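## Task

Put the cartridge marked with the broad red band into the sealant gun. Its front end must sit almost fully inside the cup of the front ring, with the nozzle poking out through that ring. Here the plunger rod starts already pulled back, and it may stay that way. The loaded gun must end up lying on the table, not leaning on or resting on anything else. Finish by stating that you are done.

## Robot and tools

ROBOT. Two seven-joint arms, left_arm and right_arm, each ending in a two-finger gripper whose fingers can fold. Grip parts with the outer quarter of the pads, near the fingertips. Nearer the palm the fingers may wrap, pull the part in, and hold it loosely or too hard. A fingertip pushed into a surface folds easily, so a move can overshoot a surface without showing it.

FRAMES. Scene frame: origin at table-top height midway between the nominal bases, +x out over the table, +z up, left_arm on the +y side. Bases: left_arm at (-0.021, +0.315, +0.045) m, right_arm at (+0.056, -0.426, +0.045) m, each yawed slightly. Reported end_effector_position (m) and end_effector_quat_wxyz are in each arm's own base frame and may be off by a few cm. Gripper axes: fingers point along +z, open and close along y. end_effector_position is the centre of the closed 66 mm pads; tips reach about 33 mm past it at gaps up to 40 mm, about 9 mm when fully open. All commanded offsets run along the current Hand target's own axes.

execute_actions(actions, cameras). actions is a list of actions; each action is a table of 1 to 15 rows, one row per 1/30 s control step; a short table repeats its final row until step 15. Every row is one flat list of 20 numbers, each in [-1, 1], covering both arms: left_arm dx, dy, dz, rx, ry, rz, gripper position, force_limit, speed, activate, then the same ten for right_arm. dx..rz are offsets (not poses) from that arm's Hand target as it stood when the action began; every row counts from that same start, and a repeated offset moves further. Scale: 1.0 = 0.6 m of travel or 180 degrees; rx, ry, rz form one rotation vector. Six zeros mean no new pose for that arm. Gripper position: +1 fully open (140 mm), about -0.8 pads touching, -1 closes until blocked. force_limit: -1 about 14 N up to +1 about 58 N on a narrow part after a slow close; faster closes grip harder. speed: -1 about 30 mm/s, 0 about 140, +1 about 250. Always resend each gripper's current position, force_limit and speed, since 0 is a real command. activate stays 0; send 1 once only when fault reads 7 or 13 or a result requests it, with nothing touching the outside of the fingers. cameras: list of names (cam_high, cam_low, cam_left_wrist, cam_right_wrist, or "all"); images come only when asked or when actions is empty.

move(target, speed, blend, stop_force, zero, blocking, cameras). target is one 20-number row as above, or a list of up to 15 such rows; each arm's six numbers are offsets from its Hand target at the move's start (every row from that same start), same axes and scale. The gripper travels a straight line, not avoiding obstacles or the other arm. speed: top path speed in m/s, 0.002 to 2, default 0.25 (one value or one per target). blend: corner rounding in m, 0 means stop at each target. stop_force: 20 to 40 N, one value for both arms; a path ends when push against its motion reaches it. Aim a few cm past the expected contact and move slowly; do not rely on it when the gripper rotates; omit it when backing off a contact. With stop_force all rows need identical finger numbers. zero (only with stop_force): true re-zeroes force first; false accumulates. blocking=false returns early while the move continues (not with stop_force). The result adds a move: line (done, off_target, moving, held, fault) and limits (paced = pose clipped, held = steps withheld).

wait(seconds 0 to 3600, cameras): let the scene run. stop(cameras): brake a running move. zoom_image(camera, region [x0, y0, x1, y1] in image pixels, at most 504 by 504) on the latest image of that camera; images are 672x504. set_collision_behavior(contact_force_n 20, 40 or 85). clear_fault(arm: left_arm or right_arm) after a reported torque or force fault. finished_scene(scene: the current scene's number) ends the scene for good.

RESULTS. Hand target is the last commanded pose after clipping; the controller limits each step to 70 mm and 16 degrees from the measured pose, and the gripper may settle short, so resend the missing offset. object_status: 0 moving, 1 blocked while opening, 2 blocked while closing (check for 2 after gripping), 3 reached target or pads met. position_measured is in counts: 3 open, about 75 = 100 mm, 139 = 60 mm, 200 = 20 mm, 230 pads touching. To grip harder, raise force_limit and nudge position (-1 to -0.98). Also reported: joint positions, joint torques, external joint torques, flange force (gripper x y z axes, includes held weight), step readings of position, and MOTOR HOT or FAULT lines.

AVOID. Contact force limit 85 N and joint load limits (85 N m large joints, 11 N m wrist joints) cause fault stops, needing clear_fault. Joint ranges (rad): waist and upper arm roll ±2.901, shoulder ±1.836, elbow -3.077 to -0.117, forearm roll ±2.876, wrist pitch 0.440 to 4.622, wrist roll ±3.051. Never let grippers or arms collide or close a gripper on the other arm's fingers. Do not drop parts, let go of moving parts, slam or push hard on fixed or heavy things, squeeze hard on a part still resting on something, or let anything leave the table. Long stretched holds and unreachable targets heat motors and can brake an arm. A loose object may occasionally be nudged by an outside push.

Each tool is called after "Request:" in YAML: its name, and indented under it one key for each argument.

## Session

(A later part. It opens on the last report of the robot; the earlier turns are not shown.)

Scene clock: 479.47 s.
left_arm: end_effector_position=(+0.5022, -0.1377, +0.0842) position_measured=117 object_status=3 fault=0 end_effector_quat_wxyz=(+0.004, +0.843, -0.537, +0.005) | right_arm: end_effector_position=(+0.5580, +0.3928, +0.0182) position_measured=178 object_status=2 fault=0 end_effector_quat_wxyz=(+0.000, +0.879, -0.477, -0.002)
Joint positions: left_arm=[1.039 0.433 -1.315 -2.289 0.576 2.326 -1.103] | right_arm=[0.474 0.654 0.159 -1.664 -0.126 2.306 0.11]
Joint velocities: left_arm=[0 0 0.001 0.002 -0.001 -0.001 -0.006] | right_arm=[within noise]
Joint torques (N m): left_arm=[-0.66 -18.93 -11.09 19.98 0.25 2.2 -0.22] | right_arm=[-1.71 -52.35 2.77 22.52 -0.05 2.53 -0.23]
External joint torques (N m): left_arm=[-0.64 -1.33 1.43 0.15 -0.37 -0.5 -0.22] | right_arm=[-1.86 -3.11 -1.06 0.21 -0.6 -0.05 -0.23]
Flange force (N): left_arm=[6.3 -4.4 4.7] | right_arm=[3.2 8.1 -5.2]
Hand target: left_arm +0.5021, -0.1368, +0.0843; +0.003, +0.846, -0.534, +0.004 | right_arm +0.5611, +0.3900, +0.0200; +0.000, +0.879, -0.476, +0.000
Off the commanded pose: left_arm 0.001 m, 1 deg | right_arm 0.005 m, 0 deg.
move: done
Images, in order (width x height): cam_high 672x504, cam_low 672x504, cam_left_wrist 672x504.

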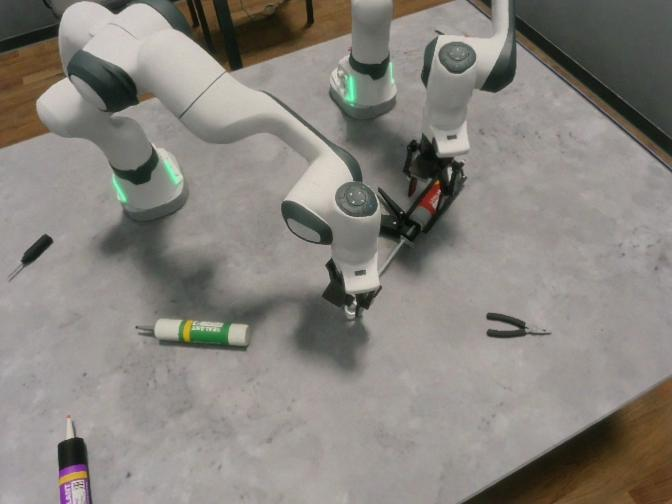

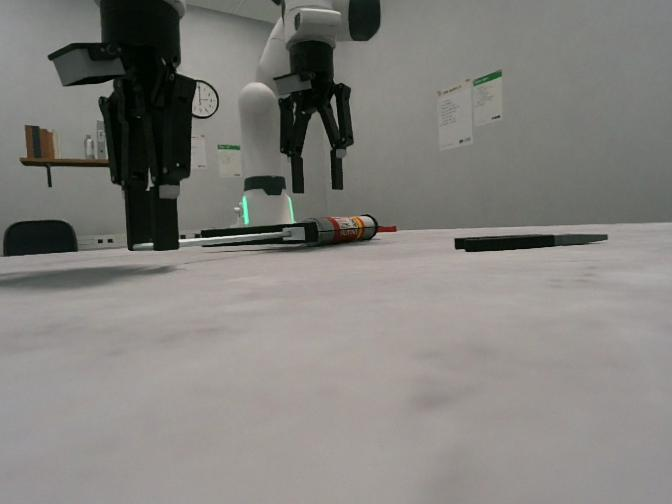

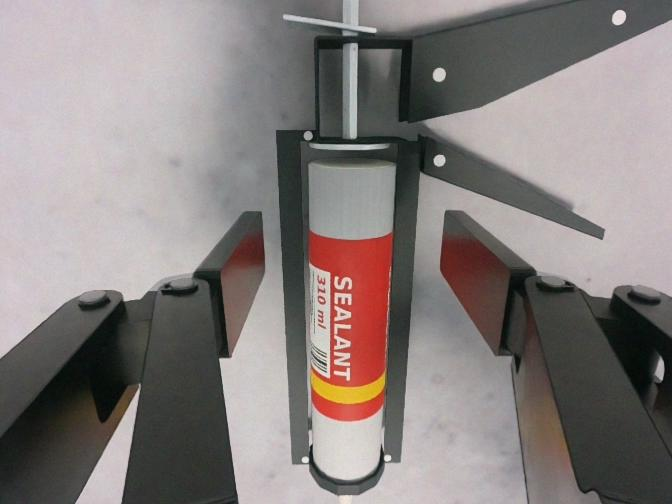

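Request:
move:
  target:
    - [0,0,0,0,0,0,0.1,0,-1,0,0,0,0.005,0,0,0,-1,0,-1,0]
    - [0,0,0,0,0,0,0.1,0,-1,0,0,0,0.005,0,0,0,-0.2,0,-1,0]
  speed: 0.05
  cameras: ["cam_low","cam_right_wrist"]

Request:
zoom_image:
  camera: "cam_low"
  region: [130, 195, 400, 280]

Scene clock: 491.37 s.
left_arm: end_effector_position=(+0.5021, -0.1376, +0.0842) position_measured=117 object_status=3 fault=0 end_effector_quat_wxyz=(+0.004, +0.844, -0.536, +0.005) | right_arm: end_effector_position=(+0.5580, +0.3906, +0.0151) position_measured=154 object_status=0 fault=0 end_effector_quat_wxyz=(+0.002, +0.879, -0.477, -0.002)
Joint positions: left_arm=[1.039 0.433 -1.315 -2.289 0.576 2.325 -1.105] | right_arm=[0.474 0.658 0.157 -1.664 -0.127 2.306 0.11]
Joint torques (N m): left_arm=[-0.57 -18.58 -11.2 19.94 0.41 2.21 -0.26] | right_arm=[-1.05 -51.69 3.4 21.77 0.1 2.7 -0.18]
External joint torques (N m): left_arm=[-0.55 -1.06 1.29 0.17 -0.2 -0.48 -0.26] | right_arm=[-1.1 -2.64 -0.32 -0.34 -0.45 0.15 -0.18]
Flange force (N): left_arm=[6.0 -4.4 4.7] | right_arm=[2.1 9.8 -4.1]
Hand target: left_arm +0.5021, -0.1368, +0.0843; +0.003, +0.846, -0.534, +0.004 | right_arm +0.5611, +0.3900, +0.0170; +0.000, +0.879, -0.476, +0.000
Off the commanded pose: left_arm 0.001 m, 0 deg | right_arm 0.004 m, 0 deg.
move: off_target (right_arm); target 2's new numbers were sent with right_arm's hand 0.005 m and 0 deg from that target

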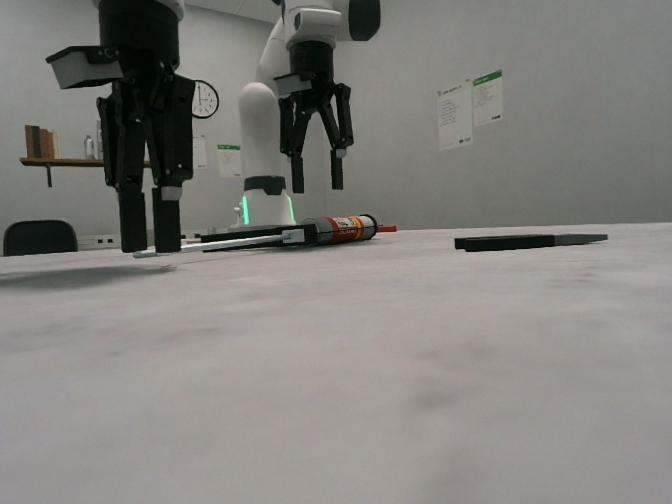

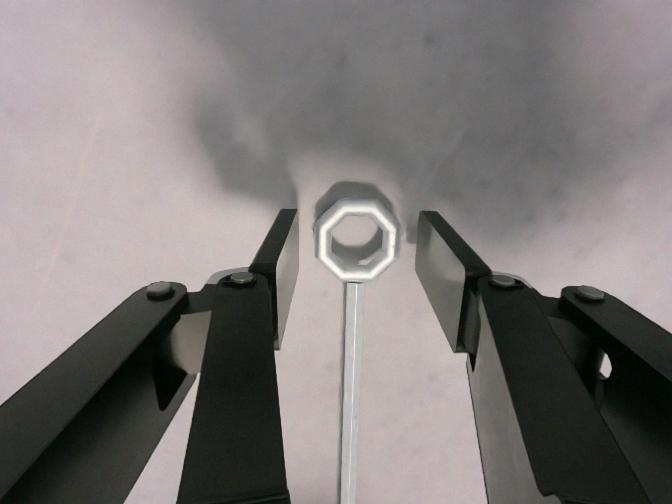

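Scaled by 1.867 from the camera's image (finer frame: 960x720).

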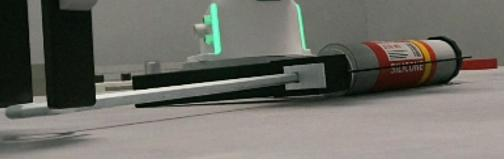

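Request:
move:
  target:
    - [0.05,0,-0.05,0,0,0,0.1,0,-1,0,0,0,-0.13,0,0,0,-0.2,0,-1,0]
    - [0.3,0,-0.15,0,0,0,0.1,0,-1,0,-0.1,0,-0.2,0,0,0,-0.2,0,-1,0]
  speed: 0.15
  blend: 0.02
  cameras: ["all"]

Request:
zoom_image:
  camera: "cam_low"
  region: [280, 195, 400, 260]

Request:
zoom_image:
  camera: "cam_low"
  region: [100, 195, 400, 285]

Request:
zoom_image:
  camera: "cam_high"
  region: [340, 140, 500, 330]

Scene clock: 498.23 s.
left_arm: end_effector_position=(+0.5699, -0.2758, +0.1665) position_measured=117 object_status=3 fault=0 end_effector_quat_wxyz=(+0.006, +0.838, -0.545, +0.019) | right_arm: end_effector_position=(+0.5365, +0.4323, +0.1293) position_measured=154 object_status=3 fault=0 end_effector_quat_wxyz=(-0.003, +0.884, -0.467, +0.002)
Joint positions: left_arm=[0.532 0.544 -1.127 -1.833 0.541 2.062 -1.205] | right_arm=[0.525 0.513 0.186 -1.592 -0.108 2.103 0.142]
Joint torques (N m): left_arm=[0.51 -32.07 -14.28 20.87 0.72 2.8 -0.04] | right_arm=[-1.17 -48.85 3.31 23.03 0.69 2.58 -0.14]
External joint torques (N m): left_arm=[0.68 -1.22 1.19 -0.81 -0.03 0.03 -0.04] | right_arm=[-1.11 -1.99 0.04 -0.74 0.06 0.02 -0.14]
Flange force (N): left_arm=[-5.8 3.6 0.3] | right_arm=[2.4 10.8 -1.5]
Hand target: left_arm +0.5702, -0.2757, +0.1663; +0.007, +0.838, -0.546, +0.020 (not the last commanded pose) | right_arm +0.5374, +0.4309, +0.1282; -0.003, +0.884, -0.467, +0.002 (not the last commanded pose)
Off the commanded pose: left_arm 0.026 m, 2 deg | right_arm 0.014 m, 1 deg.
move: held (left_arm, right_arm; a check stopped the path); path passed 1 of 2 targets; limits=held
pose unreachable (left arm): on one or more control steps of this call, first in action 0 (counted from 0), this arm could not follow its commanded pose, so it was not sent that pose on those steps. It may still have moved: this result reports where it is.
cause: moving toward the commanded pose would bring a part of the arm too close to another arm (a part of this arm just beyond joint 7 (wrist roll) and a part of the right arm just beyond its joint 6 (wrist pitch), along the way the arms are being sent, or toward where that arm still pushes).
pose unreachable (right arm): on one or more control steps of this call, first in action 0 (counted from 0), this arm could not follow its commanded pose, so it was not sent that pose on those steps. It may still have moved: this result reports where it is.
cause: moving toward the commanded pose would bring a part of the arm too close to another arm (a part of this arm just beyond joint 6 (wrist pitch) and a part of the left arm just beyond its joint 7 (wrist roll), along the way the arms are being sent, or toward where that arm still pushes).

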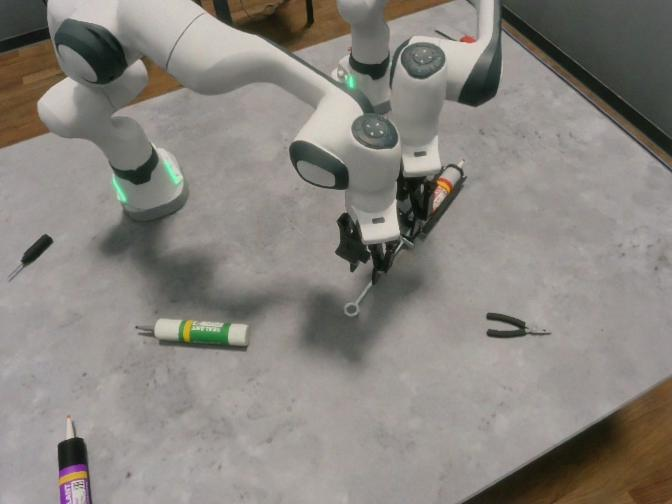

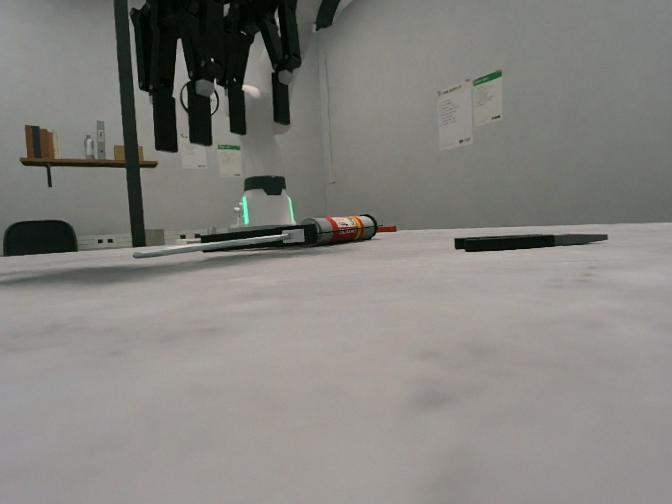

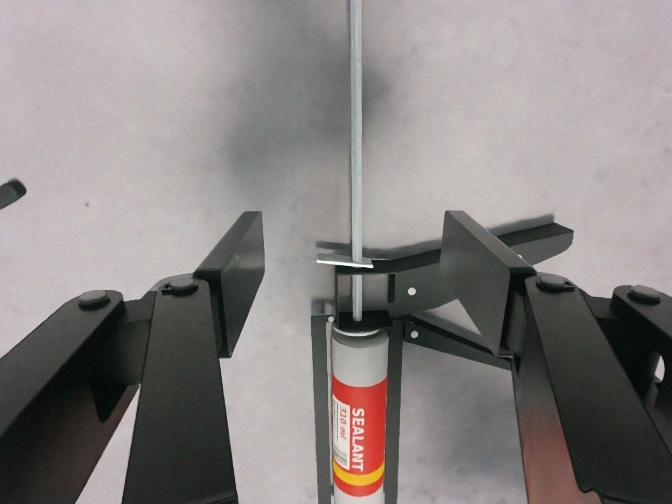

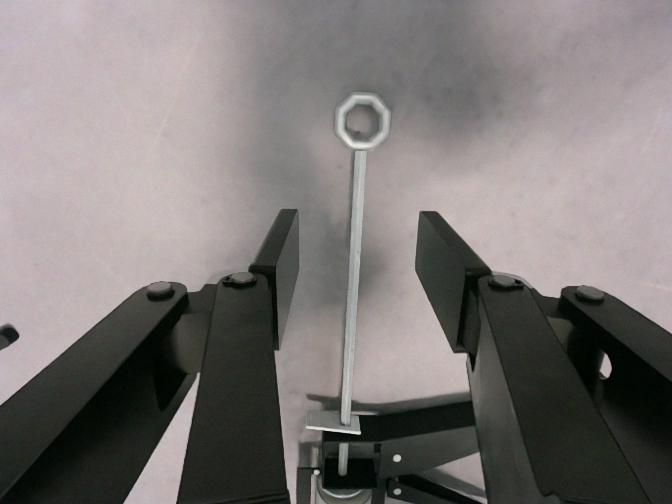

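Scaled by 4.200 from the camera's image (finer frame: 960x720).

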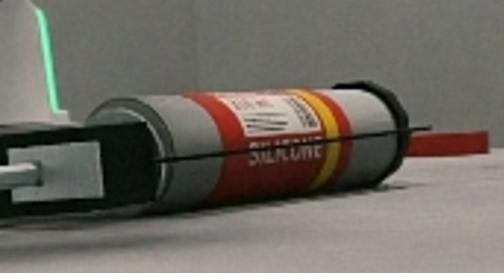

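Scaled by 1.680 from the camera's image (finer frame: 960x720).

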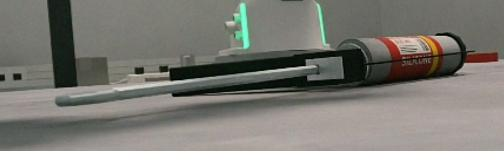

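Scaled by 2.653 from the camera's image (finer frame: 960x720).

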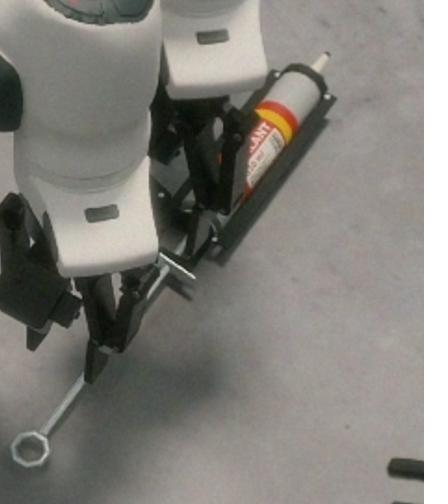

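Request:
move:
  target: [-0.15,0,0,0,0,0,0.1,0,-1,0,0.15,0,-0.05,0,0,0,-0.2,0,-1,0]
  speed: 0.15
  cameras: ["all"]

Request:
zoom_image:
  camera: "cam_left_wrist"
  region: [240, 180, 460, 504]

Request:
zoom_image:
  camera: "cam_low"
  region: [280, 195, 400, 260]

Scene clock: 504.73 s.
left_arm: end_effector_position=(+0.5337, -0.1929, +0.1629) position_measured=117 object_status=3 fault=0 end_effector_quat_wxyz=(+0.006, +0.840, -0.543, +0.019) | right_arm: end_effector_position=(+0.5878, +0.3573, +0.1583) position_measured=154 object_status=3 fault=0 end_effector_quat_wxyz=(-0.004, +0.882, -0.471, +0.003)
Joint positions: left_arm=[0.959 0.404 -1.379 -2.097 0.461 2.163 -1.084] | right_arm=[0.39 0.48 0.19 -1.569 -0.099 2.048 0.014]
Joint velocities: left_arm=[-0.001 0 0 0.001 0.001 0 0.005] | right_arm=[-0.001 -0.002 0.001 0 0.003 -0.001 -0.005]
Joint torques (N m): left_arm=[0.58 -17.57 -11.97 21.5 0.98 2.82 0.22] | right_arm=[-1.17 -48.38 3.82 24.05 0.34 2.36 -0.37]
External joint torques (N m): left_arm=[0.44 -0.16 0.35 -0.61 0.28 0.07 0.22] | right_arm=[-0.96 -2.06 0.81 -0.11 -0.32 -0.23 -0.37]
Flange force (N): left_arm=[-3.2 1.7 0.6] | right_arm=[1.1 7.6 -2.4]
Hand target: left_arm +0.5339, -0.1934, +0.1627; +0.007, +0.838, -0.546, +0.020 | right_arm +0.5879, +0.3565, +0.1584; -0.003, +0.884, -0.467, +0.002
Off the commanded pose: left_arm 0.001 m, 0 deg | right_arm 0.001 m, 1 deg.
move: done

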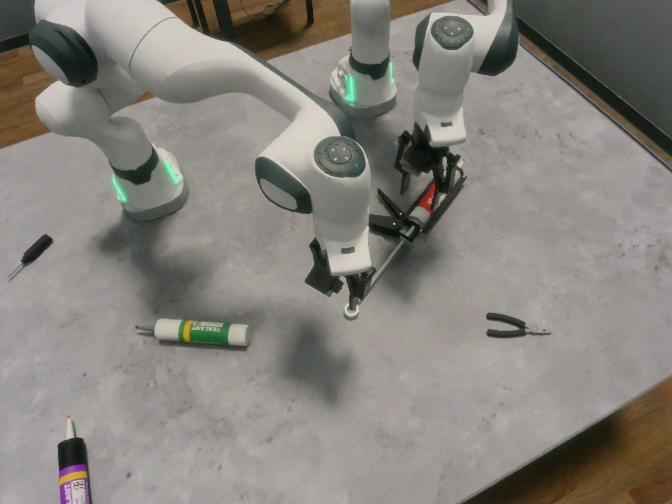

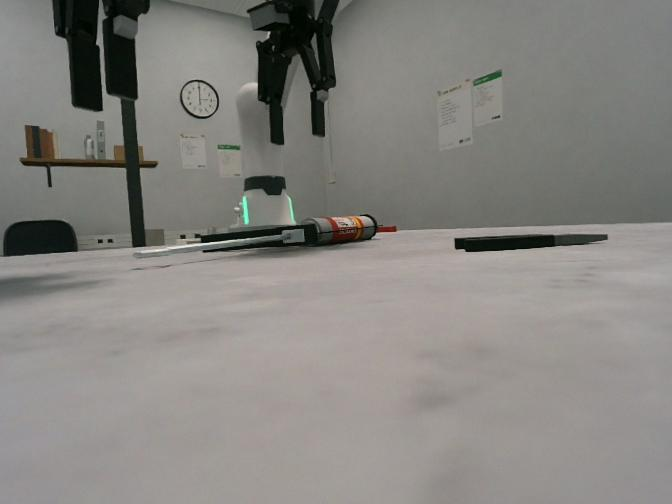

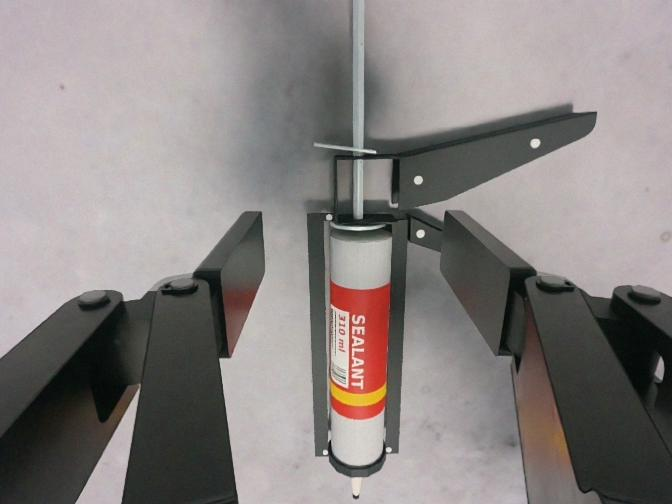

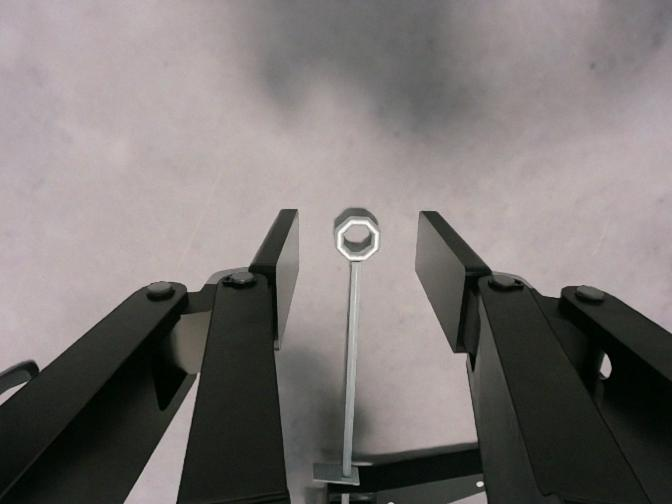

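Scaled by 1.556 from the camera's image (finer frame: 960x720).

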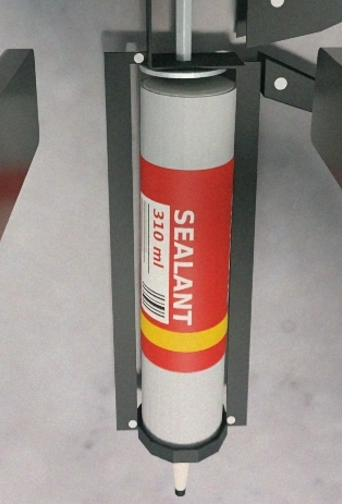

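Scaled by 4.200 from the camera's image (finer frame: 960x720).

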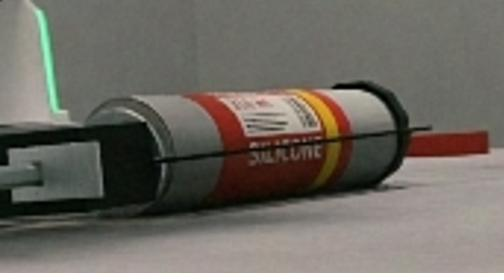

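Request:
finished_scene:
  scene: 2

The scene is finished: the task was done.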